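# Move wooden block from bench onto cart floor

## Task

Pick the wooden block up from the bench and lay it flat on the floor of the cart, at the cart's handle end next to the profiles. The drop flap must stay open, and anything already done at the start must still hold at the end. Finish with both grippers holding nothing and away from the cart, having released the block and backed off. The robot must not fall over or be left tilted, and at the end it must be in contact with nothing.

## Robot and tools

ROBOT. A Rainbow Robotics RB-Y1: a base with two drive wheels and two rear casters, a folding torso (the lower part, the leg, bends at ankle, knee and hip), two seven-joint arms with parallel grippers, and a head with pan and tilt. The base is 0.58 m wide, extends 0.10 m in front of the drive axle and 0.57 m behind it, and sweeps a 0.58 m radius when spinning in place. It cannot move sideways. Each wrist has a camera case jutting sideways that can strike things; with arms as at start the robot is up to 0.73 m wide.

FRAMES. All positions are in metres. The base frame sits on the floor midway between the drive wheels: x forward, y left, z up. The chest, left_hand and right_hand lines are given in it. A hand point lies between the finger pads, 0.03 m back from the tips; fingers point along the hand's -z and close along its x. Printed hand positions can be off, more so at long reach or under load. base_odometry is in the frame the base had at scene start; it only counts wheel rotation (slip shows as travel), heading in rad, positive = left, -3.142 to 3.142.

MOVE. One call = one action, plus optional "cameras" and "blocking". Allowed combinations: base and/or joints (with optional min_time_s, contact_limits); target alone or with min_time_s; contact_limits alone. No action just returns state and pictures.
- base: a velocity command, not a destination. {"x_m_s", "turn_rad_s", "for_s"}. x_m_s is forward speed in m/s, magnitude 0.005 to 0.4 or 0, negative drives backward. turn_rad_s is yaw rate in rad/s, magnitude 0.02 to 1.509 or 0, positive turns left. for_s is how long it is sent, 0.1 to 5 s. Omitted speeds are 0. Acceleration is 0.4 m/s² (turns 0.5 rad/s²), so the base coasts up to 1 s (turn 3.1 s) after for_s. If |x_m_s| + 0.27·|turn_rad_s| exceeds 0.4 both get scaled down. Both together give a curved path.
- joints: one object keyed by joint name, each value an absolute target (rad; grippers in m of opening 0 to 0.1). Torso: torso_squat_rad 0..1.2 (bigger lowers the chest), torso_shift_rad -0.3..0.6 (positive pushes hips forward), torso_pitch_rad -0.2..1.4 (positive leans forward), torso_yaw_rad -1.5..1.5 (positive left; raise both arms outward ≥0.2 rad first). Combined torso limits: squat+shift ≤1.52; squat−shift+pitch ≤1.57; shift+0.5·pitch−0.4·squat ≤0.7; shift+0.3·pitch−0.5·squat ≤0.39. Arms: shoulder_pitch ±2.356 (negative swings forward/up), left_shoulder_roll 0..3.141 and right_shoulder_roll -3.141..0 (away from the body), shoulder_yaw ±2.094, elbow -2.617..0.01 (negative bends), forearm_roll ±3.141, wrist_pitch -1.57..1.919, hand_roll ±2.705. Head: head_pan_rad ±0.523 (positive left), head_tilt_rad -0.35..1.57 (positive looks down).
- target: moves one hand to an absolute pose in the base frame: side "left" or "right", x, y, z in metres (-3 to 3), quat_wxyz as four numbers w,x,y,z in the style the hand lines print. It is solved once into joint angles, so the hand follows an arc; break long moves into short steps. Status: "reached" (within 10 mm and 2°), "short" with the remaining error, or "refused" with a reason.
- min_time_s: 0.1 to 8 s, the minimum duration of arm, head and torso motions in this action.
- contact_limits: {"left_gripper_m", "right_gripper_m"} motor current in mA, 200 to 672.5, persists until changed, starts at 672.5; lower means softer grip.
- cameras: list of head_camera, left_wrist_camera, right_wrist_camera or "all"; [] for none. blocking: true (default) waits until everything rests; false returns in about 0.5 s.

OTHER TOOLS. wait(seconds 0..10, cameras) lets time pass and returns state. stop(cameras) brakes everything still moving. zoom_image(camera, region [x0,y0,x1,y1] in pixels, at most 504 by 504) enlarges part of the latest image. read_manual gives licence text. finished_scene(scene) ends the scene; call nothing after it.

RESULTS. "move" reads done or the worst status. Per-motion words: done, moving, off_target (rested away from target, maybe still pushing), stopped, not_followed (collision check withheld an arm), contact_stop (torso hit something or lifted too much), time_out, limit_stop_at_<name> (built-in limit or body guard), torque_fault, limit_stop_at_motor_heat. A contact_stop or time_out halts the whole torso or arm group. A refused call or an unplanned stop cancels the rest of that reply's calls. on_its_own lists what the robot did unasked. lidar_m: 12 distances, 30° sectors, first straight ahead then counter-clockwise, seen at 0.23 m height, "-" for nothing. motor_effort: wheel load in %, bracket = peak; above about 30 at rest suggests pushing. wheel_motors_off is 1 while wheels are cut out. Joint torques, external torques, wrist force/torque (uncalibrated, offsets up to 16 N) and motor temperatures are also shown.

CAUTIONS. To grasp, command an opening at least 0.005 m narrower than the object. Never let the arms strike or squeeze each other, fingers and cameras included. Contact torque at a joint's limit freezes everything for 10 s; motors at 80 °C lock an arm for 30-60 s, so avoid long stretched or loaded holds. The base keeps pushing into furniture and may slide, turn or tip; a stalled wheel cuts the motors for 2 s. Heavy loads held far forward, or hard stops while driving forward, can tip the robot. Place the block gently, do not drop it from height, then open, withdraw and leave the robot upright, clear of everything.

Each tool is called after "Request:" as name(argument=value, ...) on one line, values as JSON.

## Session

Request:
move(joints={"head_tilt_rad": 0.75, "head_pan_rad": 0.52}, cameras=["head_camera"])

Request:
move(joints={"head_tilt_rad": 0.75, "head_pan_rad": -0.15}, cameras=["head_camera"])

Scene clock: 1.00 s.
Joint torques (N m): left_arm=[-1.56 -0.75 0.68 -0.48 -0.13 -0.55 -0.13] | right_arm=[-3.64 -0.59 -0.78 -1.41 0.04 -0.56 0]
External joint torques (N m): left_arm=[-0.17 -0.9 0.67 0.08 -0.14 -0.13 -0.12] | right_arm=[-0.04 0.53 -0.73 0.22 -0.02 0.03 -0.02]
Motor temperatures (°C): left_arm=[30 28 31 36 34 33 37] | right_arm=[34 30 31 30 35 37 34]
Wrist force (N): left_arm=[-0.1 1.3 -7.8] | right_arm=[-2.6 0.9 -4.7]
Wrist torque (N m): left_arm=[-0.30 0.15 0.11] | right_arm=[-0.08 -0.10 -0.10]
Wrist force, peak (N): left_arm=[0.1 1.6 -7.9] | right_arm=[-2.9 0.8 -5.4]
move: done
base_odometry: x=+0.000 y=+0.000 heading=+0.000
lidar_m: 0.74 1.04 1.57 4.56 1.51 1.06 1.01 1.09 1.44 3.61 1.10 0.79
base_status: not commanded
joint_positions: torso_squat_rad=+0.350 torso_shift_rad=+0.000 torso_pitch_rad=+0.000 torso_yaw_rad=+0.000 left_shoulder_pitch_rad=+0.037 left_shoulder_roll_rad=+0.004 left_shoulder_yaw_rad=-0.043 left_elbow_rad=-0.196 left_forearm_roll_rad=-0.014 left_wrist_pitch_rad=+0.002 left_hand_roll_rad=+0.027 left_gripper_m=+0.099 right_shoulder_pitch_rad=-0.040 right_shoulder_roll_rad=-0.021 right_shoulder_yaw_rad=-0.018 right_elbow_rad=-0.235 right_forearm_roll_rad=+0.049 right_wrist_pitch_rad=-0.014 right_hand_roll_rad=+0.035 right_gripper_m=+0.099 head_pan_rad=+0.520 head_tilt_rad=+0.750
joint_status: all done
wheel_motors_off: 0
motor_effort: left_wheel=+0(1) right_wheel=+0(2)
chest: x=-0.2280 y=+0.0001 z=+1.2475 quat_wxyz=(+1.000, +0.000, +0.000, +0.000) (m; base frame)
left_hand: x=-0.1598 y=+0.2200 z=+0.5653 quat_wxyz=(+0.997, +0.000, -0.079, -0.009) (m; base frame)
right_hand: x=-0.0823 y=-0.2360 z=+0.5770 quat_wxyz=(+0.989, -0.016, -0.142, +0.041) (m; base frame)
pictures: head_camera
camera_calibration:
head_camera: T_world_to_cam=[[0.494164, -0.868803, -0.0313495, 0.146307], [-0.567216, -0.294878, -0.768969, 1.04794], [0.658838, 0.397779, -0.638517, 1.00513], [0, 0, 0, 1]] pos_world=[-0.140114, 0.0363042, 1.45221]

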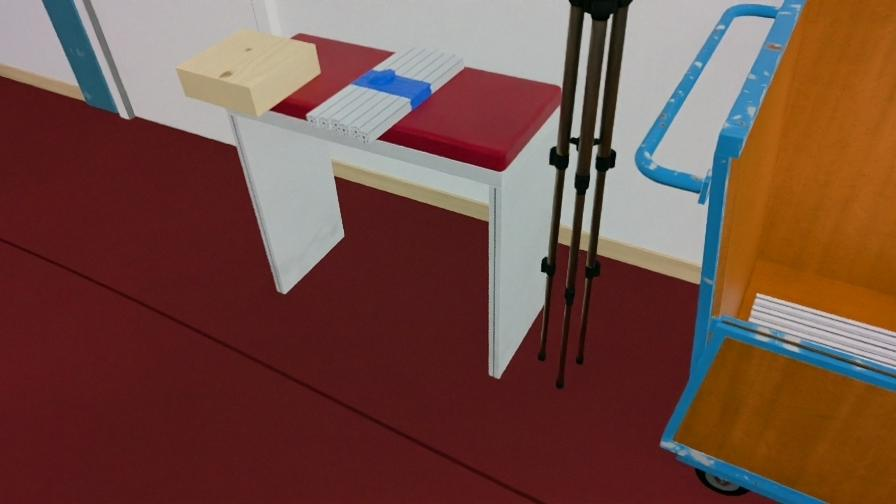

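Scene clock: 2.10 s.
Joint torques (N m): left_arm=[-1.35 -0.5 0.79 -0.49 -0.08 -0.58 -0.09] | right_arm=[-3.72 -0.26 -0.78 -1.24 -0.01 -0.57 0.05]
External joint torques (N m): left_arm=[0.03 -0.65 0.78 0.07 -0.08 -0.16 -0.08] | right_arm=[-0.12 0.86 -0.74 0.39 -0.07 0.03 0.03]
Wrist force (N): left_arm=[0.1 0.8 -7.2] | right_arm=[-2.4 0.5 -4.4]
Wrist torque (N m): left_arm=[-0.22 0.21 0.08] | right_arm=[-0.01 -0.08 -0.10]
Wrist force, peak (N): left_arm=[-0.7 1.3 -8.3] | right_arm=[-2.9 1.1 -5.3]
move: done
base_odometry: x=+0.000 y=+0.000 heading=+0.000
lidar_m: 0.74 1.03 1.57 4.56 1.50 1.09 1.02 1.08 1.43 3.60 1.09 0.79
base_status: not commanded
joint_positions: torso_squat_rad=+0.350 torso_shift_rad=+0.000 torso_pitch_rad=+0.000 torso_yaw_rad=+0.000 left_shoulder_pitch_rad=+0.037 left_shoulder_roll_rad=+0.004 left_shoulder_yaw_rad=-0.043 left_elbow_rad=-0.196 left_forearm_roll_rad=-0.014 left_wrist_pitch_rad=+0.002 left_hand_roll_rad=+0.027 left_gripper_m=+0.099 right_shoulder_pitch_rad=-0.040 right_shoulder_roll_rad=-0.021 right_shoulder_yaw_rad=-0.018 right_elbow_rad=-0.235 right_forearm_roll_rad=+0.049 right_wrist_pitch_rad=-0.014 right_hand_roll_rad=+0.035 right_gripper_m=+0.099 head_pan_rad=-0.150 head_tilt_rad=+0.750
joint_status: all done
wheel_motors_off: 0
motor_effort: left_wheel=+0(1) right_wheel=+0(2)
chest: x=-0.2280 y=+0.0001 z=+1.2475 quat_wxyz=(+1.000, +0.000, +0.000, +0.000) (m; base frame)
left_hand: x=-0.1598 y=+0.2200 z=+0.5653 quat_wxyz=(+0.997, +0.000, -0.079, -0.009) (m; base frame)
right_hand: x=-0.0823 y=-0.2360 z=+0.5770 quat_wxyz=(+0.989, -0.016, -0.142, +0.041) (m; base frame)
pictures: head_camera
camera_calibration:
head_camera: T_world_to_cam=[[-0.152246, -0.987845, -0.0313533, 0.01324], [-0.627653, 0.121141, -0.76901, 1.03548], [0.763461, -0.0974001, -0.638467, 1.02668], [0, 0, 0, 1]] pos_world=[-0.131888, -0.0123625, 1.45221]

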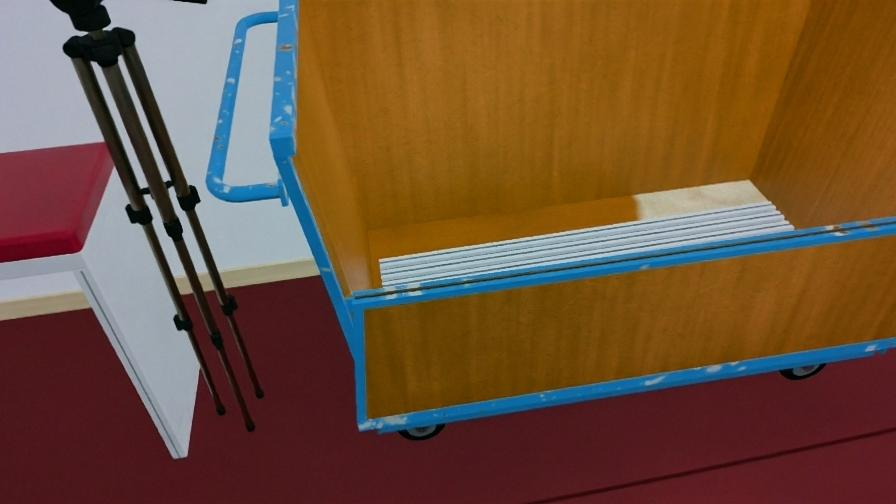

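Request:
move(base={"turn_rad_s": 0.8, "for_s": 1.9635}, joints={"torso_squat_rad": 0.0, "torso_pitch_rad": 0.65, "left_shoulder_roll_rad": 0.25, "right_shoulder_roll_rad": -0.25, "left_gripper_m": 0.0, "right_gripper_m": 0.0, "head_pan_rad": 0.0, "head_tilt_rad": 0.45})

Request:
move(base={"x_m_s": 0.35, "for_s": 3.33}, joints={"left_shoulder_pitch_rad": -1.068, "left_shoulder_roll_rad": 1.300, "left_shoulder_yaw_rad": -0.556, "left_elbow_rad": -2.263, "left_forearm_roll_rad": 1.234, "left_wrist_pitch_rad": 1.635, "left_hand_roll_rad": -0.418, "right_shoulder_pitch_rad": -0.997, "right_shoulder_roll_rad": -1.218, "right_shoulder_yaw_rad": 0.451, "right_elbow_rad": -2.260, "right_forearm_roll_rad": -1.191, "right_wrist_pitch_rad": 1.729, "right_hand_roll_rad": 0.452}, min_time_s=3)

Request:
move(base={"turn_rad_s": -0.8, "for_s": 1.9635}, cameras=["head_camera"])

Scene clock: 12.67 s.
Joint torques (N m): left_arm=[14.36 4.27 1.28 6.05 0.01 0.71 0.08] | right_arm=[14.32 -4.66 -1.54 5.4 -0.16 0.65 -0.01]
External joint torques (N m): left_arm=[-2.11 -1.53 0.76 -0.16 0 -0.17 0.05] | right_arm=[0.12 1.3 -0.71 0.56 -0.05 0 0.01]
Wrist force (N): left_arm=[4.1 -0.6 -7.2] | right_arm=[1.3 2.0 -4.7]
Wrist torque (N m): left_arm=[-0.11 0.40 0.02] | right_arm=[-0.14 0.10 -0.11]
Wrist force, peak (N): left_arm=[0.6 -0.3 -8.8] | right_arm=[-2.4 3.4 -5.1]
move: done
base_odometry: x=+0.000 y=+0.000 heading=+1.573
lidar_m: 4.38 1.50 1.06 1.02 1.06 1.43 3.73 1.10 0.80 0.76 1.04 1.55
base_status: done (sent for 1.97 of 1.97 s)
joint_positions: torso_squat_rad=+0.000 torso_shift_rad=+0.000 torso_pitch_rad=+0.650 torso_yaw_rad=+0.000 left_shoulder_pitch_rad=+0.037 left_shoulder_roll_rad=+0.250 left_shoulder_yaw_rad=-0.043 left_elbow_rad=-0.196 left_forearm_roll_rad=-0.014 left_wrist_pitch_rad=+0.002 left_hand_roll_rad=+0.027 left_gripper_m=+0.000 right_shoulder_pitch_rad=-0.040 right_shoulder_roll_rad=-0.250 right_shoulder_yaw_rad=-0.018 right_elbow_rad=-0.235 right_forearm_roll_rad=+0.049 right_wrist_pitch_rad=-0.014 right_hand_roll_rad=+0.035 right_gripper_m=+0.000 head_pan_rad=+0.000 head_tilt_rad=+0.450
joint_status: all done
wheel_motors_off: 0
motor_effort: left_wheel=+3(34) right_wheel=+19(52)
chest: x=-0.0407 y=+0.0001 z=+1.2268 quat_wxyz=(+0.948, +0.000, +0.319, +0.000) (m; base frame)
left_hand: x=-0.3870 y=+0.4050 z=+0.6615 quat_wxyz=(+0.962, +0.108, +0.244, -0.060) (m; base frame)
right_hand: x=-0.3150 y=-0.4072 z=+0.6231 quat_wxyz=(+0.973, -0.106, +0.182, +0.091) (m; base frame)
pictures: none

Scene clock: 17.23 s.
Joint torques (N m): left_arm=[-10.29 8.46 9.2 -2.85 -0.17 -0.51 -0.21] | right_arm=[-12.02 -11.7 -7.38 -3.61 0.15 0.01 0.17]
External joint torques (N m): left_arm=[1 -2.07 0.43 0.16 -0.2 -0.37 -0.21] | right_arm=[-1.03 -0.78 0.92 -0.31 -0.08 0.08 0.17]
Wrist force (N): left_arm=[1.0 1.1 -8.1] | right_arm=[-0.8 0.8 -5.3]
Wrist torque (N m): left_arm=[-0.29 0.17 0.16] | right_arm=[-0.06 0.02 -0.20]
Wrist force, peak (N): left_arm=[1.0 1.6 -8.5] | right_arm=[-0.2 2.4 -5.6]
move: done
base_odometry: x=-0.003 y=+1.167 heading=+1.574
lidar_m: 4.43 1.51 1.11 1.04 1.09 1.47 3.84 1.33 1.10 0.92 1.54 2.05
base_status: done (sent for 3.33 of 3.33 s)
joint_positions: torso_squat_rad=+0.000 torso_shift_rad=+0.000 torso_pitch_rad=+0.650 torso_yaw_rad=+0.000 left_shoulder_pitch_rad=-1.068 left_shoulder_roll_rad=+1.300 left_shoulder_yaw_rad=-0.556 left_elbow_rad=-2.263 left_forearm_roll_rad=+1.234 left_wrist_pitch_rad=+1.635 left_hand_roll_rad=-0.418 left_gripper_m=+0.000 right_shoulder_pitch_rad=-0.997 right_shoulder_roll_rad=-1.218 right_shoulder_yaw_rad=+0.451 right_elbow_rad=-2.260 right_forearm_roll_rad=-1.191 right_wrist_pitch_rad=+1.729 right_hand_roll_rad=+0.452 right_gripper_m=+0.000 head_pan_rad=+0.000 head_tilt_rad=+0.450
joint_status: all done
wheel_motors_off: 0
motor_effort: left_wheel=+13(43) right_wheel=-12(55)
chest: x=-0.0407 y=+0.0001 z=+1.2268 quat_wxyz=(+0.948, +0.000, +0.319, +0.000) (m; base frame)
left_hand: x=+0.2802 y=+0.2200 z=+0.9807 quat_wxyz=(+0.707, +0.000, -0.002, -0.708) (m; base frame)
right_hand: x=+0.2799 y=-0.2203 z=+0.9799 quat_wxyz=(+0.707, +0.000, +0.000, +0.707) (m; base frame)
pictures: none

Scene clock: 21.17 s.
Joint torques (N m): left_arm=[-10.17 8.52 9.16 -2.92 -0.15 -0.52 -0.1] | right_arm=[-12.05 -11.64 -7.14 -3.52 0.26 -0.06 0.12]
External joint torques (N m): left_arm=[1.12 -2 0.39 0.08 -0.17 -0.38 -0.1] | right_arm=[-1.05 -0.72 1.16 -0.22 0.03 0.02 0.12]
Wrist force (N): left_arm=[1.0 1.1 -7.2] | right_arm=[-1.0 0.7 -5.3]
Wrist torque (N m): left_arm=[-0.24 0.20 0.14] | right_arm=[-0.03 -0.01 -0.21]
Wrist force, peak (N): left_arm=[0.7 0.7 -8.6] | right_arm=[-0.8 0.8 -5.6]
move: done
base_odometry: x=-0.003 y=+1.167 heading=+0.001
lidar_m: 0.89 1.55 2.07 4.43 1.56 1.09 1.05 1.09 1.47 3.68 1.30 1.08
base_status: done (sent for 1.97 of 1.97 s)
joint_positions: torso_squat_rad=+0.000 torso_shift_rad=+0.000 torso_pitch_rad=+0.650 torso_yaw_rad=+0.000 left_shoulder_pitch_rad=-1.068 left_shoulder_roll_rad=+1.300 left_shoulder_yaw_rad=-0.556 left_elbow_rad=-2.263 left_forearm_roll_rad=+1.234 left_wrist_pitch_rad=+1.635 left_hand_roll_rad=-0.418 left_gripper_m=+0.000 right_shoulder_pitch_rad=-0.997 right_shoulder_roll_rad=-1.218 right_shoulder_yaw_rad=+0.451 right_elbow_rad=-2.260 right_forearm_roll_rad=-1.191 right_wrist_pitch_rad=+1.729 right_hand_roll_rad=+0.452 right_gripper_m=+0.000 head_pan_rad=+0.000 head_tilt_rad=+0.450
joint_status: not commanded
wheel_motors_off: 0
motor_effort: left_wheel=+19(39) right_wheel=-1(42)
chest: x=-0.0407 y=+0.0001 z=+1.2268 quat_wxyz=(+0.948, +0.000, +0.319, +0.000) (m; base frame)
left_hand: x=+0.2802 y=+0.2200 z=+0.9807 quat_wxyz=(+0.707, +0.000, -0.002, -0.708) (m; base frame)
right_hand: x=+0.2799 y=-0.2203 z=+0.9799 quat_wxyz=(+0.707, +0.000, +0.000, +0.707) (m; base frame)
pictures: head_camera
camera_calibration:
head_camera: T_world_to_cam=[[-0.0135407, -0.999502, -0.0285197, 0.0395945], [-0.863728, 0.026062, -0.503285, 0.827123], [0.503777, 0.0178184, -0.86365, 1.08142], [0, 0, 0, 1]] pos_world=[0.170153, -0.00125082, 1.35137]

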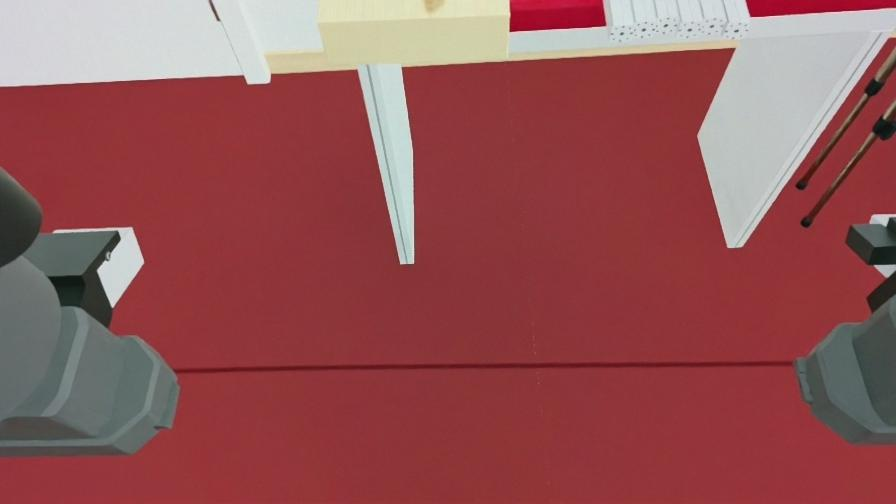

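Request:
move(base={"x_m_s": 0.25, "for_s": 2.1}, cameras=["head_camera"])

Scene clock: 26.67 s.
Joint torques (N m): left_arm=[-10.22 8.44 9.09 -2.72 -0.07 -0.45 -0.24] | right_arm=[-11.8 -11.83 -7.39 -3.33 0.21 -0.11 0.08]
External joint torques (N m): left_arm=[1.06 -2.09 0.33 0.29 -0.1 -0.31 -0.24] | right_arm=[-0.81 -0.91 0.91 -0.03 -0.02 -0.03 0.08]
Wrist force (N): left_arm=[0.0 1.2 -7.1] | right_arm=[-1.4 0.1 -5.0]
Wrist torque (N m): left_arm=[-0.32 0.10 0.09] | right_arm=[0.03 -0.09 -0.24]
Wrist force, peak (N): left_arm=[0.8 1.4 -8.4] | right_arm=[-1.2 0.9 -5.5]
move: done
base_odometry: x=+0.522 y=+1.167 heading=+0.001
lidar_m: 0.54 0.38 1.35 3.47 2.33 1.66 1.56 1.65 2.19 1.06 0.68 0.80
base_status: done (sent for 2.1 of 2.1 s)
joint_positions: torso_squat_rad=+0.000 torso_shift_rad=+0.000 torso_pitch_rad=+0.650 torso_yaw_rad=+0.000 left_shoulder_pitch_rad=-1.068 left_shoulder_roll_rad=+1.300 left_shoulder_yaw_rad=-0.556 left_elbow_rad=-2.263 left_forearm_roll_rad=+1.234 left_wrist_pitch_rad=+1.635 left_hand_roll_rad=-0.418 left_gripper_m=+0.000 right_shoulder_pitch_rad=-0.997 right_shoulder_roll_rad=-1.218 right_shoulder_yaw_rad=+0.451 right_elbow_rad=-2.260 right_forearm_roll_rad=-1.191 right_wrist_pitch_rad=+1.729 right_hand_roll_rad=+0.452 right_gripper_m=+0.000 head_pan_rad=+0.000 head_tilt_rad=+0.450
joint_status: not commanded
wheel_motors_off: 0
motor_effort: left_wheel=-4(46) right_wheel=+4(35)
chest: x=-0.0407 y=+0.0001 z=+1.2268 quat_wxyz=(+0.948, +0.000, +0.319, +0.000) (m; base frame)
left_hand: x=+0.2802 y=+0.2200 z=+0.9807 quat_wxyz=(+0.707, +0.000, -0.002, -0.708) (m; base frame)
right_hand: x=+0.2799 y=-0.2203 z=+0.9799 quat_wxyz=(+0.707, +0.000, +0.000, +0.707) (m; base frame)
pictures: head_camera
camera_calibration:
head_camera: T_world_to_cam=[[-0.0135407, -0.999502, -0.0285197, 0.0395945], [-0.863728, 0.026062, -0.503285, 0.827123], [0.503777, 0.0178184, -0.86365, 1.08142], [0, 0, 0, 1]] pos_world=[0.170153, -0.00125082, 1.35137]

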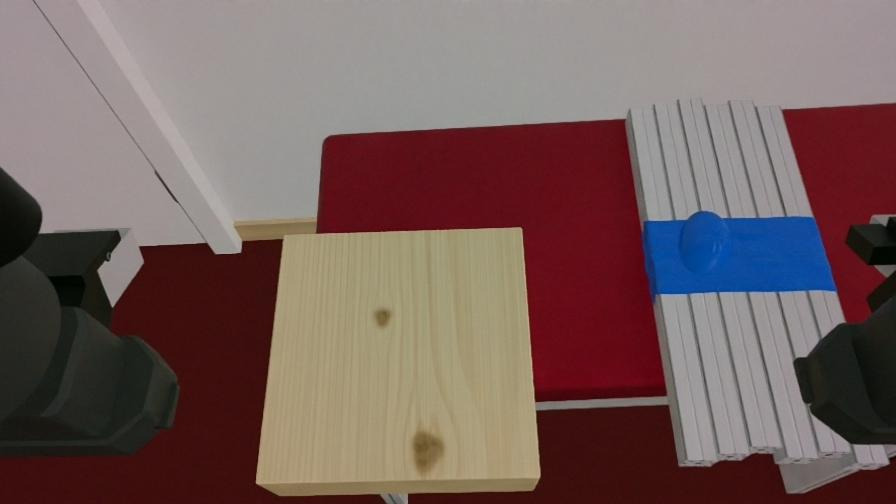

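Request:
move(joints={"left_shoulder_pitch_rad": -1.262, "left_shoulder_roll_rad": 0.951, "left_shoulder_yaw_rad": -0.695, "left_elbow_rad": -1.607, "left_forearm_roll_rad": 1.036, "left_wrist_pitch_rad": 1.559, "left_hand_roll_rad": -0.752, "right_shoulder_pitch_rad": -1.364, "right_shoulder_roll_rad": -0.695, "right_shoulder_yaw_rad": 0.718, "right_elbow_rad": -1.520, "right_forearm_roll_rad": -0.906, "right_wrist_pitch_rad": 1.662, "right_hand_roll_rad": 0.642}, min_time_s=1.2)

Request:
move(joints={"left_shoulder_pitch_rad": -1.218, "left_shoulder_roll_rad": 0.774, "left_shoulder_yaw_rad": -0.781, "left_elbow_rad": -1.306, "left_forearm_roll_rad": 0.903, "left_wrist_pitch_rad": 1.337, "left_hand_roll_rad": -0.854, "right_shoulder_pitch_rad": -1.303, "right_shoulder_roll_rad": -0.563, "right_shoulder_yaw_rad": 0.791, "right_elbow_rad": -1.212, "right_forearm_roll_rad": -0.791, "right_wrist_pitch_rad": 1.401, "right_hand_roll_rad": 0.760}, min_time_s=1.2)

Request:
move(joints={"left_shoulder_pitch_rad": -1.254, "left_shoulder_roll_rad": 0.710, "left_shoulder_yaw_rad": -0.802, "left_elbow_rad": -1.284, "left_forearm_roll_rad": 0.875, "left_wrist_pitch_rad": 1.359, "left_hand_roll_rad": -0.810, "right_shoulder_pitch_rad": -1.350, "right_shoulder_roll_rad": -0.483, "right_shoulder_yaw_rad": 0.809, "right_elbow_rad": -1.135, "right_forearm_roll_rad": -0.773, "right_wrist_pitch_rad": 1.401, "right_hand_roll_rad": 0.739}, min_time_s=2, cameras=["head_camera"])

Scene clock: 33.63 s.
Joint torques (N m): left_arm=[-15.95 8.29 9.39 -3.72 -0.13 -0.38 -0.05] | right_arm=[-19.1 -6.56 -7.08 -5.21 0.18 0.03 0.02]
External joint torques (N m): left_arm=[0.93 -1.34 0.29 0.81 -0.17 -0.24 -0.05] | right_arm=[-0.65 -0.11 0.64 0.07 -0.04 0.11 0.02]
Wrist force (N): left_arm=[0.3 0.7 -7.6] | right_arm=[-0.5 1.1 -4.9]
Wrist torque (N m): left_arm=[-0.27 0.10 0.10] | right_arm=[-0.12 0.00 -0.22]
Wrist force, peak (N): left_arm=[0.6 1.2 -8.6] | right_arm=[-0.6 0.5 -6.0]
move: done
base_odometry: x=+0.522 y=+1.167 heading=+0.001
lidar_m: 0.54 0.38 1.35 3.45 2.31 1.66 1.57 1.66 2.17 1.08 0.70 0.80
base_status: not commanded
joint_positions: torso_squat_rad=+0.000 torso_shift_rad=+0.000 torso_pitch_rad=+0.650 torso_yaw_rad=+0.000 left_shoulder_pitch_rad=-1.262 left_shoulder_roll_rad=+0.951 left_shoulder_yaw_rad=-0.695 left_elbow_rad=-1.607 left_forearm_roll_rad=+1.036 left_wrist_pitch_rad=+1.559 left_hand_roll_rad=-0.752 left_gripper_m=+0.000 right_shoulder_pitch_rad=-1.364 right_shoulder_roll_rad=-0.695 right_shoulder_yaw_rad=+0.718 right_elbow_rad=-1.520 right_forearm_roll_rad=-0.906 right_wrist_pitch_rad=+1.662 right_hand_roll_rad=+0.642 right_gripper_m=+0.000 head_pan_rad=+0.000 head_tilt_rad=+0.450
joint_status: all done
wheel_motors_off: 0
motor_effort: left_wheel=-3(4) right_wheel=+3(7)
chest: x=-0.0408 y=+0.0001 z=+1.2268 quat_wxyz=(+0.948, +0.000, +0.319, +0.000) (m; base frame)
left_hand: x=+0.3897 y=+0.1998 z=+0.9004 quat_wxyz=(+0.707, +0.000, -0.001, -0.707) (m; base frame)
right_hand: x=+0.3897 y=-0.1095 z=+0.9001 quat_wxyz=(+0.707, +0.000, +0.000, +0.707) (m; base frame)
pictures: none

Scene clock: 35.13 s.
Joint torques (N m): left_arm=[-3.27 -20.84 -2.98 -5.35 4.4 -11.66 -0.32] | right_arm=[-18.12 -3.85 -5.07 -5.46 0.33 0.03 0.07]
External joint torques (N m): left_arm=[13.84 -29.43 -10.63 -0.33 4.37 -11.51 -0.32] | right_arm=[0.08 1.6 1.23 0.1 0.1 0.13 0.07]
Wrist force (N): left_arm=[-42.7 -19.5 83.2] | right_arm=[-0.9 0.7 -5.2]
Wrist torque (N m): left_arm=[-0.66 0.74 0.11] | right_arm=[-0.04 0.00 -0.19]
Wrist force, peak (N): left_arm=[-45.5 -21.3 87.4] | right_arm=[-0.7 1.2 -5.9]
move: done
base_odometry: x=+0.522 y=+1.167 heading=+0.001
lidar_m: 0.53 0.38 1.35 3.47 2.31 1.65 1.57 1.62 2.20 1.08 0.69 0.81
base_status: not commanded
joint_positions: torso_squat_rad=+0.000 torso_shift_rad=-0.002 torso_pitch_rad=+0.646 torso_yaw_rad=+0.001 left_shoulder_pitch_rad=-1.221 left_shoulder_roll_rad=+0.781 left_shoulder_yaw_rad=-0.778 left_elbow_rad=-1.306 left_forearm_roll_rad=+0.902 left_wrist_pitch_rad=+1.340 left_hand_roll_rad=-0.854 left_gripper_m=+0.000 right_shoulder_pitch_rad=-1.303 right_shoulder_roll_rad=-0.563 right_shoulder_yaw_rad=+0.791 right_elbow_rad=-1.212 right_forearm_roll_rad=-0.791 right_wrist_pitch_rad=+1.401 right_hand_roll_rad=+0.760 right_gripper_m=+0.000 head_pan_rad=+0.000 head_tilt_rad=+0.450
joint_status: all done
wheel_motors_off: 0
motor_effort: left_wheel=+13(14) right_wheel=-2(5)
chest: x=-0.0427 y=+0.0002 z=+1.2275 quat_wxyz=(+0.948, +0.000, +0.318, +0.001) (m; base frame)
left_hand: x=+0.3920 y=+0.1943 z=+0.8086 quat_wxyz=(+0.709, +0.006, -0.002, -0.705) (m; base frame)
right_hand: x=+0.3895 y=-0.1065 z=+0.8063 quat_wxyz=(+0.707, -0.002, -0.003, +0.707) (m; base frame)
pictures: none

Scene clock: 37.43 s.
Joint torques (N m): left_arm=[1.82 -22.71 -6.88 -4.25 6.09 -8.85 0.11] | right_arm=[-21.2 -2.54 -4.41 -5.45 0.36 -0.12 -0.33]
External joint torques (N m): left_arm=[19.5 -30.17 -14.33 1.01 6.07 -8.69 0.11] | right_arm=[-2.39 1.81 1.48 0.21 0.14 -0.03 -0.33]
Wrist force (N): left_arm=[-40.2 -6.2 79.5] | right_arm=[-0.7 0.4 -5.1]
Wrist torque (N m): left_arm=[-0.18 0.67 0.20] | right_arm=[0.02 0.03 -0.04]
Wrist force, peak (N): left_arm=[-58.5 -10.6 96.7] | right_arm=[-1.0 0.9 -5.5]
move: done
base_odometry: x=+0.522 y=+1.167 heading=+0.001
lidar_m: 0.54 0.38 1.33 3.48 2.32 1.66 1.57 1.64 2.18 1.07 0.69 0.80
base_status: not commanded
joint_positions: torso_squat_rad=+0.000 torso_shift_rad=-0.002 torso_pitch_rad=+0.646 torso_yaw_rad=+0.001 left_shoulder_pitch_rad=-1.259 left_shoulder_roll_rad=+0.717 left_shoulder_yaw_rad=-0.798 left_elbow_rad=-1.284 left_forearm_roll_rad=+0.873 left_wrist_pitch_rad=+1.361 left_hand_roll_rad=-0.810 left_gripper_m=+0.000 right_shoulder_pitch_rad=-1.350 right_shoulder_roll_rad=-0.483 right_shoulder_yaw_rad=+0.809 right_elbow_rad=-1.135 right_forearm_roll_rad=-0.773 right_wrist_pitch_rad=+1.401 right_hand_roll_rad=+0.739 right_gripper_m=+0.000 head_pan_rad=+0.000 head_tilt_rad=+0.450
joint_status: all done
wheel_motors_off: 0
motor_effort: left_wheel=+11(17) right_wheel=-4(7)
chest: x=-0.0428 y=+0.0002 z=+1.2276 quat_wxyz=(+0.948, +0.000, +0.317, +0.001) (m; base frame)
left_hand: x=+0.3930 y=+0.1654 z=+0.8095 quat_wxyz=(+0.709, +0.007, -0.002, -0.706) (m; base frame)
right_hand: x=+0.3896 y=-0.0775 z=+0.8052 quat_wxyz=(+0.707, -0.001, -0.001, +0.707) (m; base frame)
pictures: head_camera
camera_calibration:
head_camera: T_world_to_cam=[[-0.0124072, -0.999498, -0.0291455, 0.0405556], [-0.861706, 0.0254742, -0.506768, 0.829953], [0.507256, 0.0188273, -0.86159, 1.08077], [0, 0, 0, 1]] pos_world=[0.167452, -0.000955113, 1.35296]

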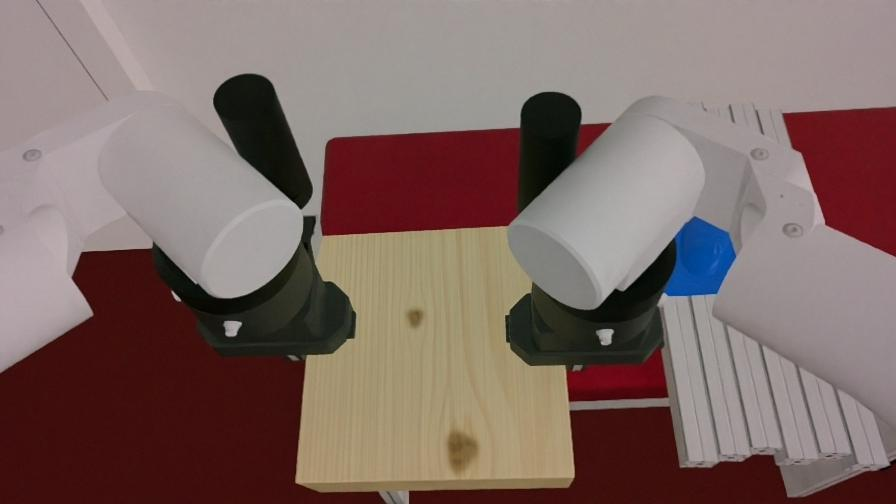

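Request:
move(joints={"left_shoulder_pitch_rad": -1.261, "left_shoulder_roll_rad": 0.729, "left_shoulder_yaw_rad": -0.7925, "left_elbow_rad": -1.319, "left_forearm_roll_rad": 0.890, "left_wrist_pitch_rad": 1.387, "left_hand_roll_rad": -0.796, "right_shoulder_pitch_rad": -1.358, "right_shoulder_roll_rad": -0.4985, "right_shoulder_yaw_rad": 0.800, "right_elbow_rad": -1.172, "right_forearm_roll_rad": -0.787, "right_wrist_pitch_rad": 1.433, "right_hand_roll_rad": 0.724}, min_time_s=1, cameras=["left_wrist_camera", "right_wrist_camera"])

Scene clock: 45.37 s.
Joint torques (N m): left_arm=[-8.5 -11.22 2.56 -8.87 5.98 -4.07 0.04] | right_arm=[-21.91 -4.88 -8.24 -7.81 -0.55 -0.47 -0.37]
External joint torques (N m): left_arm=[9.17 -18.75 -5.06 -3.6 5.94 -3.93 0.04] | right_arm=[-3.03 -0.41 -2.16 -2.12 -0.76 -0.38 -0.37]
Wrist force (N): left_arm=[-25.8 6.2 26.5] | right_arm=[-3.4 0.5 -6.4]
Wrist torque (N m): left_arm=[-0.09 0.60 0.21] | right_arm=[-0.05 0.04 -0.02]
Wrist force, peak (N): left_arm=[-42.2 -6.4 79.8] | right_arm=[-5.3 0.3 -7.7]
move: done
base_odometry: x=+0.522 y=+1.167 heading=+0.001
lidar_m: 0.56 0.39 1.34 3.47 2.31 1.64 1.57 1.64 2.18 1.09 0.69 0.80
base_status: not commanded
joint_positions: torso_squat_rad=+0.000 torso_shift_rad=-0.001 torso_pitch_rad=+0.648 torso_yaw_rad=+0.001 left_shoulder_pitch_rad=-1.263 left_shoulder_roll_rad=+0.733 left_shoulder_yaw_rad=-0.791 left_elbow_rad=-1.318 left_forearm_roll_rad=+0.889 left_wrist_pitch_rad=+1.388 left_hand_roll_rad=-0.796 left_gripper_m=+0.000 right_shoulder_pitch_rad=-1.357 right_shoulder_roll_rad=-0.498 right_shoulder_yaw_rad=+0.800 right_elbow_rad=-1.172 right_forearm_roll_rad=-0.787 right_wrist_pitch_rad=+1.433 right_hand_roll_rad=+0.724 right_gripper_m=+0.000 head_pan_rad=+0.000 head_tilt_rad=+0.450
joint_status: all done
wheel_motors_off: 0
motor_effort: left_wheel=+5(12) right_wheel=-5(7)
chest: x=-0.0416 y=+0.0002 z=+1.2271 quat_wxyz=(+0.948, +0.000, +0.319, +0.000) (m; base frame)
left_hand: x=+0.3929 y=+0.1644 z=+0.8175 quat_wxyz=(+0.710, +0.003, -0.001, -0.705) (m; base frame)
right_hand: x=+0.3909 y=-0.0769 z=+0.8150 quat_wxyz=(+0.708, +0.002, +0.000, +0.706) (m; base frame)
pictures: left_wrist_camera, right_wrist_camera
camera_calibration:
left_wrist_camera: T_world_to_cam=[[0.0340756, -0.999355, -0.011321, 0.15961], [-0.889979, -0.0354962, 0.454618, 0.0128388], [-0.454727, -0.00541589, -0.890615, 0.980079], [0, 0, 0, 1]] pos_world=[0.451656, 0.165271, 0.868843]
right_wrist_camera: T_world_to_cam=[[0.0250851, -0.999246, -0.0296479, -0.0637888], [-0.860292, -0.0366835, 0.508481, -0.0539228], [-0.509185, 0.0127505, -0.860563, 0.973533], [0, 0, 0, 1]] pos_world=[0.450919, -0.0781318, 0.863314]

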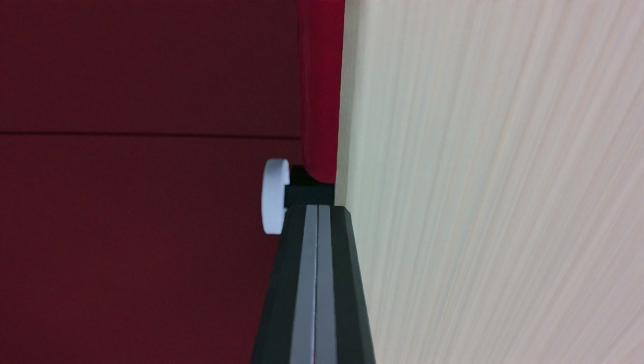

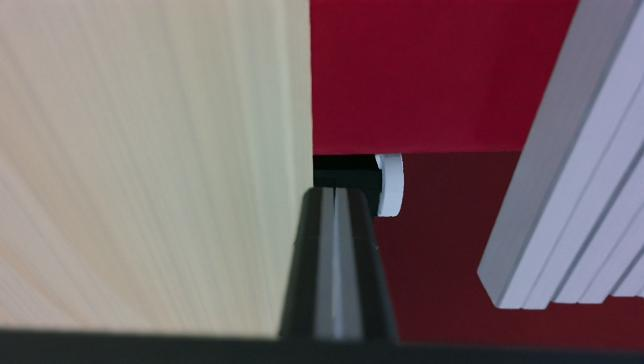

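Request:
move(joints={"left_shoulder_pitch_rad": -1.2695, "left_shoulder_roll_rad": 0.752, "left_shoulder_yaw_rad": -0.7805, "left_elbow_rad": -1.363, "left_forearm_roll_rad": 0.9085, "left_wrist_pitch_rad": 1.4215, "left_hand_roll_rad": -0.7785, "right_shoulder_pitch_rad": -1.368, "right_shoulder_roll_rad": -0.518, "right_shoulder_yaw_rad": 0.789, "right_elbow_rad": -1.219, "right_forearm_roll_rad": -0.805, "right_wrist_pitch_rad": 1.473, "right_hand_roll_rad": 0.7055}, min_time_s=1, cameras=["head_camera", "left_wrist_camera"])

Scene clock: 49.13 s.
Joint torques (N m): left_arm=[-17.43 6.44 9.96 -5.84 0.41 0.04 0.23] | right_arm=[-22.85 -3.64 -8.41 -8.51 -0.86 -0.83 -0.32]
External joint torques (N m): left_arm=[0.25 -1.16 2.13 -0.57 0.35 0.18 0.23] | right_arm=[-3.88 1 -2.07 -2.81 -1.07 -0.74 -0.32]
Wrist force (N): left_arm=[1.5 0.8 -8.2] | right_arm=[-4.7 1.1 -6.9]
Wrist torque (N m): left_arm=[-0.24 0.26 0.03] | right_arm=[-0.05 0.14 0.01]
Wrist force, peak (N): left_arm=[-25.6 5.7 27.2] | right_arm=[-8.6 1.0 -9.0]
move: done
base_odometry: x=+0.522 y=+1.167 heading=+0.001
lidar_m: 0.55 0.38 1.35 3.46 2.31 1.65 1.57 1.63 2.18 1.07 0.69 0.80
base_status: not commanded
joint_positions: torso_squat_rad=+0.000 torso_shift_rad=+0.000 torso_pitch_rad=+0.650 torso_yaw_rad=+0.000 left_shoulder_pitch_rad=-1.269 left_shoulder_roll_rad=+0.752 left_shoulder_yaw_rad=-0.781 left_elbow_rad=-1.363 left_forearm_roll_rad=+0.908 left_wrist_pitch_rad=+1.421 left_hand_roll_rad=-0.779 left_gripper_m=+0.000 right_shoulder_pitch_rad=-1.367 right_shoulder_roll_rad=-0.518 right_shoulder_yaw_rad=+0.790 right_elbow_rad=-1.218 right_forearm_roll_rad=-0.805 right_wrist_pitch_rad=+1.473 right_hand_roll_rad=+0.706 right_gripper_m=+0.000 head_pan_rad=+0.000 head_tilt_rad=+0.450
joint_status: all done
wheel_motors_off: 0
motor_effort: left_wheel=-4(6) right_wheel=+4(6)
chest: x=-0.0408 y=+0.0001 z=+1.2269 quat_wxyz=(+0.948, +0.000, +0.319, +0.000) (m; base frame)
left_hand: x=+0.3922 y=+0.1613 z=+0.8294 quat_wxyz=(+0.710, -0.002, -0.001, -0.705) (m; base frame)
right_hand: x=+0.3923 y=-0.0766 z=+0.8287 quat_wxyz=(+0.710, +0.005, +0.000, +0.704) (m; base frame)
pictures: head_camera, left_wrist_camera
camera_calibration:
head_camera: T_world_to_cam=[[-0.0135343, -0.999502, -0.0285223, 0.039597], [-0.863615, 0.0260617, -0.503478, 0.827242], [0.50397, 0.0178181, -0.863537, 1.08142], [0, 0, 0, 1]] pos_world=[0.169953, -0.00125082, 1.35147]
left_wrist_camera: T_world_to_cam=[[0.0342431, -0.999406, -0.00386155, 0.150413], [-0.886957, -0.0321704, 0.46073, -0.0000427441], [-0.460581, -0.0123518, -0.887532, 0.991225], [0, 0, 0, 1]] pos_world=[0.451351, 0.162566, 0.880345]

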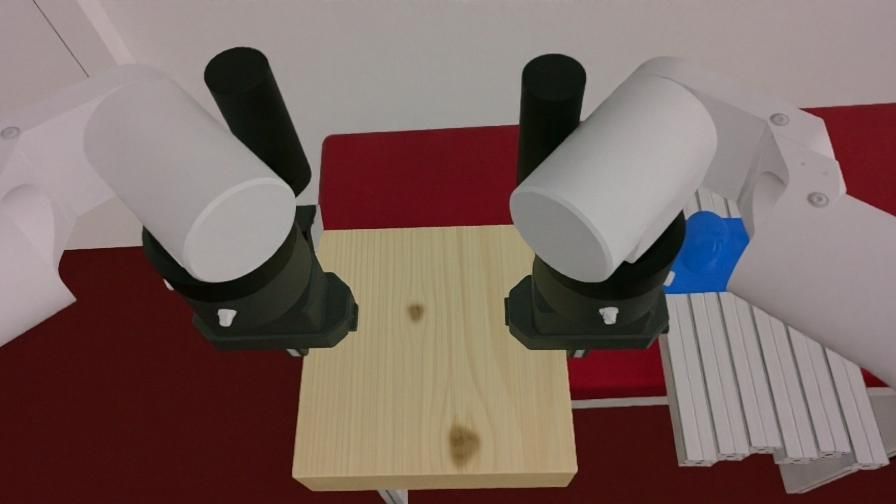

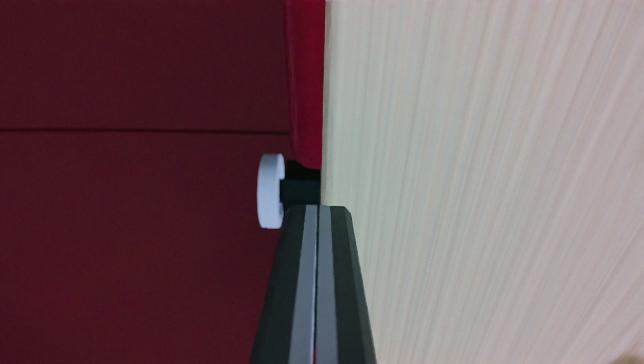

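Request:
move(joints={"left_shoulder_pitch_rad": -1.2275, "left_shoulder_roll_rad": 0.827, "left_shoulder_yaw_rad": -0.756, "left_elbow_rad": -1.389, "left_forearm_roll_rad": 0.941, "left_wrist_pitch_rad": 1.3955, "left_hand_roll_rad": -0.8305, "right_shoulder_pitch_rad": -1.352, "right_shoulder_roll_rad": -0.5456, "right_shoulder_yaw_rad": 0.783, "right_elbow_rad": -1.243, "right_forearm_roll_rad": -0.811, "right_wrist_pitch_rad": 1.473, "right_hand_roll_rad": 0.7125}, min_time_s=0.8)

Request:
move(joints={"left_shoulder_pitch_rad": -1.212, "left_shoulder_roll_rad": 0.785, "left_shoulder_yaw_rad": -0.777, "left_elbow_rad": -1.310, "left_forearm_roll_rad": 0.908, "left_wrist_pitch_rad": 1.3335, "left_hand_roll_rad": -0.862, "right_shoulder_pitch_rad": -1.335, "right_shoulder_roll_rad": -0.514, "right_shoulder_yaw_rad": 0.801, "right_elbow_rad": -1.165, "right_forearm_roll_rad": -0.782, "right_wrist_pitch_rad": 1.406, "right_hand_roll_rad": 0.7435}, min_time_s=1, cameras=["left_wrist_camera", "right_wrist_camera"])

Scene clock: 60.83 s.
Joint torques (N m): left_arm=[-15.37 7.64 10.31 -5.5 0.25 -0.78 -0.32] | right_arm=[-17.96 -6.42 -7.8 -6.78 -0.11 -0.25 0.34]
External joint torques (N m): left_arm=[1.67 -1.25 2.23 -0.5 0.19 -0.62 -0.32] | right_arm=[0.82 -1.4 -1.33 -1.12 -0.32 -0.16 0.34]
Wrist force (N): left_arm=[1.2 1.0 -7.5] | right_arm=[-1.0 0.8 -5.2]
Wrist torque (N m): left_arm=[-0.25 0.27 0.16] | right_arm=[-0.05 0.00 -0.22]
Wrist force, peak (N): left_arm=[1.3 0.9 -8.2] | right_arm=[-5.0 1.7 -7.2]
move: done
base_odometry: x=+0.522 y=+1.167 heading=+0.001
lidar_m: 0.54 0.39 1.36 3.47 2.32 1.64 1.57 1.65 2.18 1.07 0.69 0.81
base_status: not commanded
joint_positions: torso_squat_rad=+0.000 torso_shift_rad=+0.000 torso_pitch_rad=+0.650 torso_yaw_rad=+0.000 left_shoulder_pitch_rad=-1.228 left_shoulder_roll_rad=+0.827 left_shoulder_yaw_rad=-0.756 left_elbow_rad=-1.389 left_forearm_roll_rad=+0.941 left_wrist_pitch_rad=+1.396 left_hand_roll_rad=-0.830 left_gripper_m=+0.000 right_shoulder_pitch_rad=-1.352 right_shoulder_roll_rad=-0.545 right_shoulder_yaw_rad=+0.783 right_elbow_rad=-1.243 right_forearm_roll_rad=-0.811 right_wrist_pitch_rad=+1.473 right_hand_roll_rad=+0.712 right_gripper_m=+0.000 head_pan_rad=+0.000 head_tilt_rad=+0.450
joint_status: all done
wheel_motors_off: 0
motor_effort: left_wheel=-3(4) right_wheel=+3(5)
chest: x=-0.0408 y=+0.0001 z=+1.2269 quat_wxyz=(+0.948, +0.000, +0.319, +0.000) (m; base frame)
left_hand: x=+0.3925 y=+0.1936 z=+0.8301 quat_wxyz=(+0.709, -0.002, -0.003, -0.705) (m; base frame)
right_hand: x=+0.3927 y=-0.0866 z=+0.8292 quat_wxyz=(+0.710, +0.004, -0.001, +0.704) (m; base frame)
pictures: none

Scene clock: 62.13 s.
Joint torques (N m): left_arm=[-15.01 6.14 8.04 -4.12 -0.24 -0.74 -0.31] | right_arm=[-18.16 -2.72 -4.75 -5.5 0.39 -0.2 0.19]
External joint torques (N m): left_arm=[1.89 -2.48 0.42 0.91 -0.29 -0.58 -0.31] | right_arm=[0.42 2.05 1.29 0.13 0.17 -0.11 0.19]
Wrist force (N): left_arm=[0.8 1.1 -7.1] | right_arm=[-1.3 0.1 -4.7]
Wrist torque (N m): left_arm=[-0.33 0.19 0.14] | right_arm=[0.01 -0.05 -0.22]
Wrist force, peak (N): left_arm=[1.2 0.9 -8.3] | right_arm=[-0.9 0.6 -5.8]
move: done
base_odometry: x=+0.522 y=+1.167 heading=+0.001
lidar_m: 0.56 0.39 1.33 3.47 2.31 1.65 1.57 1.63 2.19 1.09 0.69 0.79
base_status: not commanded
joint_positions: torso_squat_rad=+0.000 torso_shift_rad=+0.000 torso_pitch_rad=+0.650 torso_yaw_rad=+0.000 left_shoulder_pitch_rad=-1.212 left_shoulder_roll_rad=+0.785 left_shoulder_yaw_rad=-0.777 left_elbow_rad=-1.310 left_forearm_roll_rad=+0.908 left_wrist_pitch_rad=+1.334 left_hand_roll_rad=-0.862 left_gripper_m=+0.000 right_shoulder_pitch_rad=-1.335 right_shoulder_roll_rad=-0.514 right_shoulder_yaw_rad=+0.801 right_elbow_rad=-1.165 right_forearm_roll_rad=-0.782 right_wrist_pitch_rad=+1.406 right_hand_roll_rad=+0.743 right_gripper_m=+0.000 head_pan_rad=+0.000 head_tilt_rad=+0.450
joint_status: all done
wheel_motors_off: 0
motor_effort: left_wheel=-4(4) right_wheel=+2(4)
chest: x=-0.0408 y=+0.0001 z=+1.2269 quat_wxyz=(+0.948, +0.000, +0.319, +0.000) (m; base frame)
left_hand: x=+0.3898 y=+0.1944 z=+0.8043 quat_wxyz=(+0.707, +0.001, -0.002, -0.707) (m; base frame)
right_hand: x=+0.3907 y=-0.0893 z=+0.8049 quat_wxyz=(+0.709, +0.000, +0.000, +0.706) (m; base frame)
pictures: left_wrist_camera, right_wrist_camera
camera_calibration:
left_wrist_camera: T_world_to_cam=[[0.0268362, -0.999607, -0.00812902, 0.189914], [-0.889662, -0.0275911, 0.455785, 0.0146394], [-0.45583, -0.00499944, -0.890053, 0.9671], [0, 0, 0, 1]] pos_world=[0.448761, 0.195078, 0.855642]
right_wrist_camera: T_world_to_cam=[[0.0247444, -0.999358, -0.0258944, -0.0792442], [-0.86147, -0.0344577, 0.506638, -0.0472367], [-0.507205, 0.00977081, -0.86177, 0.964815], [0, 0, 0, 1]] pos_world=[0.450627, -0.090248, 0.853328]

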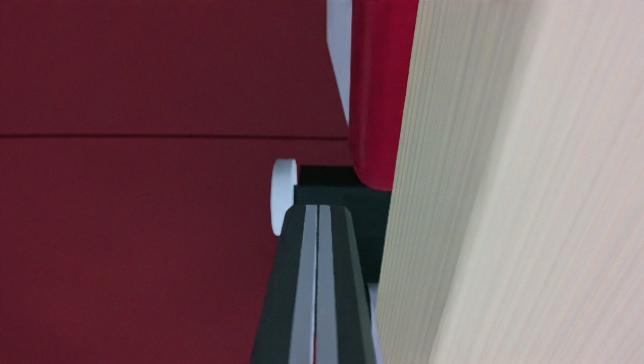

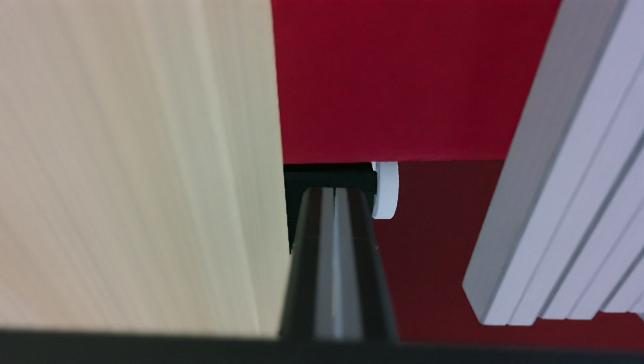

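Request:
move(joints={"left_shoulder_pitch_rad": -1.254, "left_shoulder_roll_rad": 0.710, "left_shoulder_yaw_rad": -0.802, "left_elbow_rad": -1.284, "left_forearm_roll_rad": 0.875, "left_wrist_pitch_rad": 1.359, "left_hand_roll_rad": -0.810, "right_shoulder_pitch_rad": -1.350, "right_shoulder_roll_rad": -0.483, "right_shoulder_yaw_rad": 0.809, "right_elbow_rad": -1.135, "right_forearm_roll_rad": -0.773, "right_wrist_pitch_rad": 1.401, "right_hand_roll_rad": 0.739}, min_time_s=1.5)

Request:
move(joints={"left_shoulder_pitch_rad": -1.265, "left_shoulder_roll_rad": 0.689, "left_shoulder_yaw_rad": -0.809, "left_elbow_rad": -1.276, "left_forearm_roll_rad": 0.866, "left_wrist_pitch_rad": 1.367, "left_hand_roll_rad": -0.795, "right_shoulder_pitch_rad": -1.366, "right_shoulder_roll_rad": -0.456, "right_shoulder_yaw_rad": 0.815, "right_elbow_rad": -1.109, "right_forearm_roll_rad": -0.767, "right_wrist_pitch_rad": 1.401, "right_hand_roll_rad": 0.732}, min_time_s=1, cameras=["head_camera", "left_wrist_camera", "right_wrist_camera"])

Scene clock: 66.77 s.
Joint torques (N m): left_arm=[-20.5 -4.66 8.11 -9.31 2.69 -4.03 0.19] | right_arm=[-22.66 2.78 -5.06 -7.77 -0.49 -2.14 -0.49]
External joint torques (N m): left_arm=[-3 -11.98 0.74 -4.02 2.65 -3.89 0.19] | right_arm=[-3.92 7.13 0.83 -2.1 -0.72 -2.05 -0.49]
Wrist force (N): left_arm=[-16.8 -2.4 -2.1] | right_arm=[-9.7 3.7 -1.3]
Wrist torque (N m): left_arm=[-0.32 0.64 0.11] | right_arm=[-0.05 0.03 0.08]
Wrist force, peak (N): left_arm=[-18.6 -2.1 -3.0] | right_arm=[-10.1 3.7 -2.0]
move: done
base_odometry: x=+0.522 y=+1.167 heading=+0.001
lidar_m: 0.54 0.38 1.34 3.48 2.31 1.65 1.57 1.64 2.19 1.08 0.70 0.80
base_status: not commanded
joint_positions: torso_squat_rad=+0.000 torso_shift_rad=+0.000 torso_pitch_rad=+0.650 torso_yaw_rad=+0.000 left_shoulder_pitch_rad=-1.253 left_shoulder_roll_rad=+0.713 left_shoulder_yaw_rad=-0.802 left_elbow_rad=-1.283 left_forearm_roll_rad=+0.874 left_wrist_pitch_rad=+1.360 left_hand_roll_rad=-0.810 left_gripper_m=+0.000 right_shoulder_pitch_rad=-1.349 right_shoulder_roll_rad=-0.485 right_shoulder_yaw_rad=+0.809 right_elbow_rad=-1.135 right_forearm_roll_rad=-0.773 right_wrist_pitch_rad=+1.402 right_hand_roll_rad=+0.739 right_gripper_m=+0.000 head_pan_rad=+0.000 head_tilt_rad=+0.450
joint_status: all done
wheel_motors_off: 0
motor_effort: left_wheel=-3(4) right_wheel=+3(5)
chest: x=-0.0409 y=+0.0002 z=+1.2269 quat_wxyz=(+0.948, +0.000, +0.319, +0.000) (m; base frame)
left_hand: x=+0.3893 y=+0.1635 z=+0.8036 quat_wxyz=(+0.708, +0.002, +0.002, -0.707) (m; base frame)
right_hand: x=+0.3899 y=-0.0793 z=+0.8027 quat_wxyz=(+0.707, +0.000, +0.001, +0.707) (m; base frame)
pictures: none

Scene clock: 68.07 s.
Joint torques (N m): left_arm=[-25.77 -26.01 9.01 -20.18 9.23 -10.61 0.21] | right_arm=[-30.3 28.07 -6.88 -19.71 -6.4 -10.68 -0.77]
External joint torques (N m): left_arm=[-8.11 -33.1 1.71 -14.87 9.2 -10.49 0.21] | right_arm=[-11.38 32.2 -1.13 -14.07 -6.63 -10.61 -0.77]
Wrist force (N): left_arm=[-54.7 -2.1 3.7] | right_arm=[-53.7 10.1 7.9]
Wrist torque (N m): left_arm=[-0.17 0.81 0.08] | right_arm=[0.10 0.04 0.53]
Wrist force, peak (N): left_arm=[-56.1 -2.7 2.6] | right_arm=[-54.2 9.4 7.3]
move: done
base_odometry: x=+0.522 y=+1.167 heading=+0.001
lidar_m: 0.54 0.39 1.34 3.46 2.32 1.65 1.56 1.65 2.19 1.08 0.69 0.79
base_status: not commanded
joint_positions: torso_squat_rad=+0.000 torso_shift_rad=+0.000 torso_pitch_rad=+0.649 torso_yaw_rad=+0.000 left_shoulder_pitch_rad=-1.263 left_shoulder_roll_rad=+0.697 left_shoulder_yaw_rad=-0.809 left_elbow_rad=-1.272 left_forearm_roll_rad=+0.864 left_wrist_pitch_rad=+1.370 left_hand_roll_rad=-0.795 left_gripper_m=-0.001 right_shoulder_pitch_rad=-1.363 right_shoulder_roll_rad=-0.464 right_shoulder_yaw_rad=+0.815 right_elbow_rad=-1.106 right_forearm_roll_rad=-0.765 right_wrist_pitch_rad=+1.404 right_hand_roll_rad=+0.732 right_gripper_m=+0.000 head_pan_rad=+0.000 head_tilt_rad=+0.450
joint_status: all done
wheel_motors_off: 0
motor_effort: left_wheel=-2(3) right_wheel=+3(4)
chest: x=-0.0413 y=+0.0002 z=+1.2270 quat_wxyz=(+0.948, +0.000, +0.319, +0.000) (m; base frame)
left_hand: x=+0.3889 y=+0.1593 z=+0.8034 quat_wxyz=(+0.709, +0.005, +0.006, -0.705) (m; base frame)
right_hand: x=+0.3901 y=-0.0751 z=+0.8020 quat_wxyz=(+0.709, -0.004, +0.005, +0.705) (m; base frame)
pictures: head_camera, left_wrist_camera, right_wrist_camera
camera_calibration:
head_camera: T_world_to_cam=[[-0.0132882, -0.999505, -0.0285223, 0.0396549], [-0.863211, 0.0258637, -0.50418, 0.827752], [0.504668, 0.0179211, -0.863127, 1.0813], [0, 0, 0, 1]] pos_world=[0.169353, -0.00115167, 1.35177]
left_wrist_camera: T_world_to_cam=[[0.0331443, -0.999162, -0.0240009, 0.165002], [-0.886936, -0.040474, 0.460115, 0.0107435], [-0.460701, 0.00603713, -0.887535, 0.963732], [0, 0, 0, 1]] pos_world=[0.448052, 0.15948, 0.854362]
right_wrist_camera: T_world_to_cam=[[0.0234873, -0.999636, -0.0132509, -0.0748833], [-0.860217, -0.0269616, 0.509214, -0.0477261], [-0.509386, -0.000561454, -0.860538, 0.960976], [0, 0, 0, 1]] pos_world=[0.450212, -0.0756033, 0.850267]

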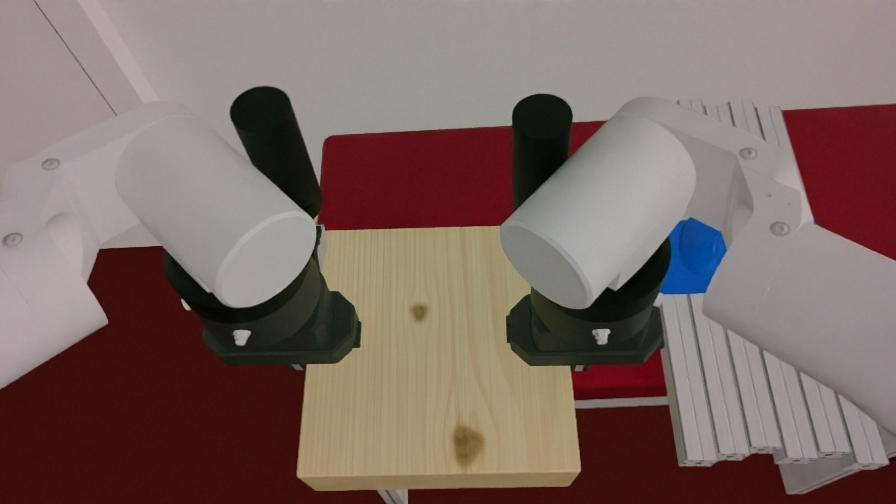

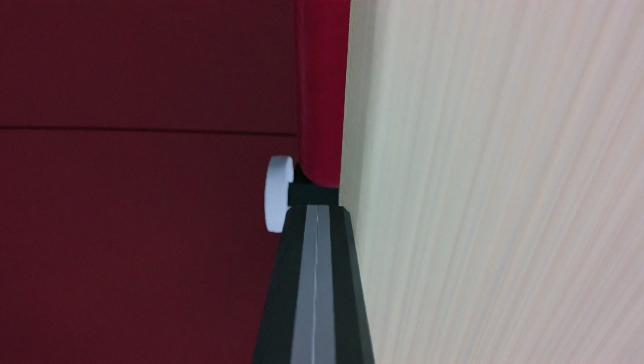

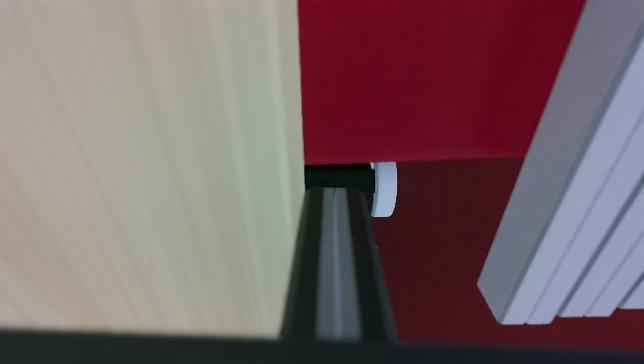

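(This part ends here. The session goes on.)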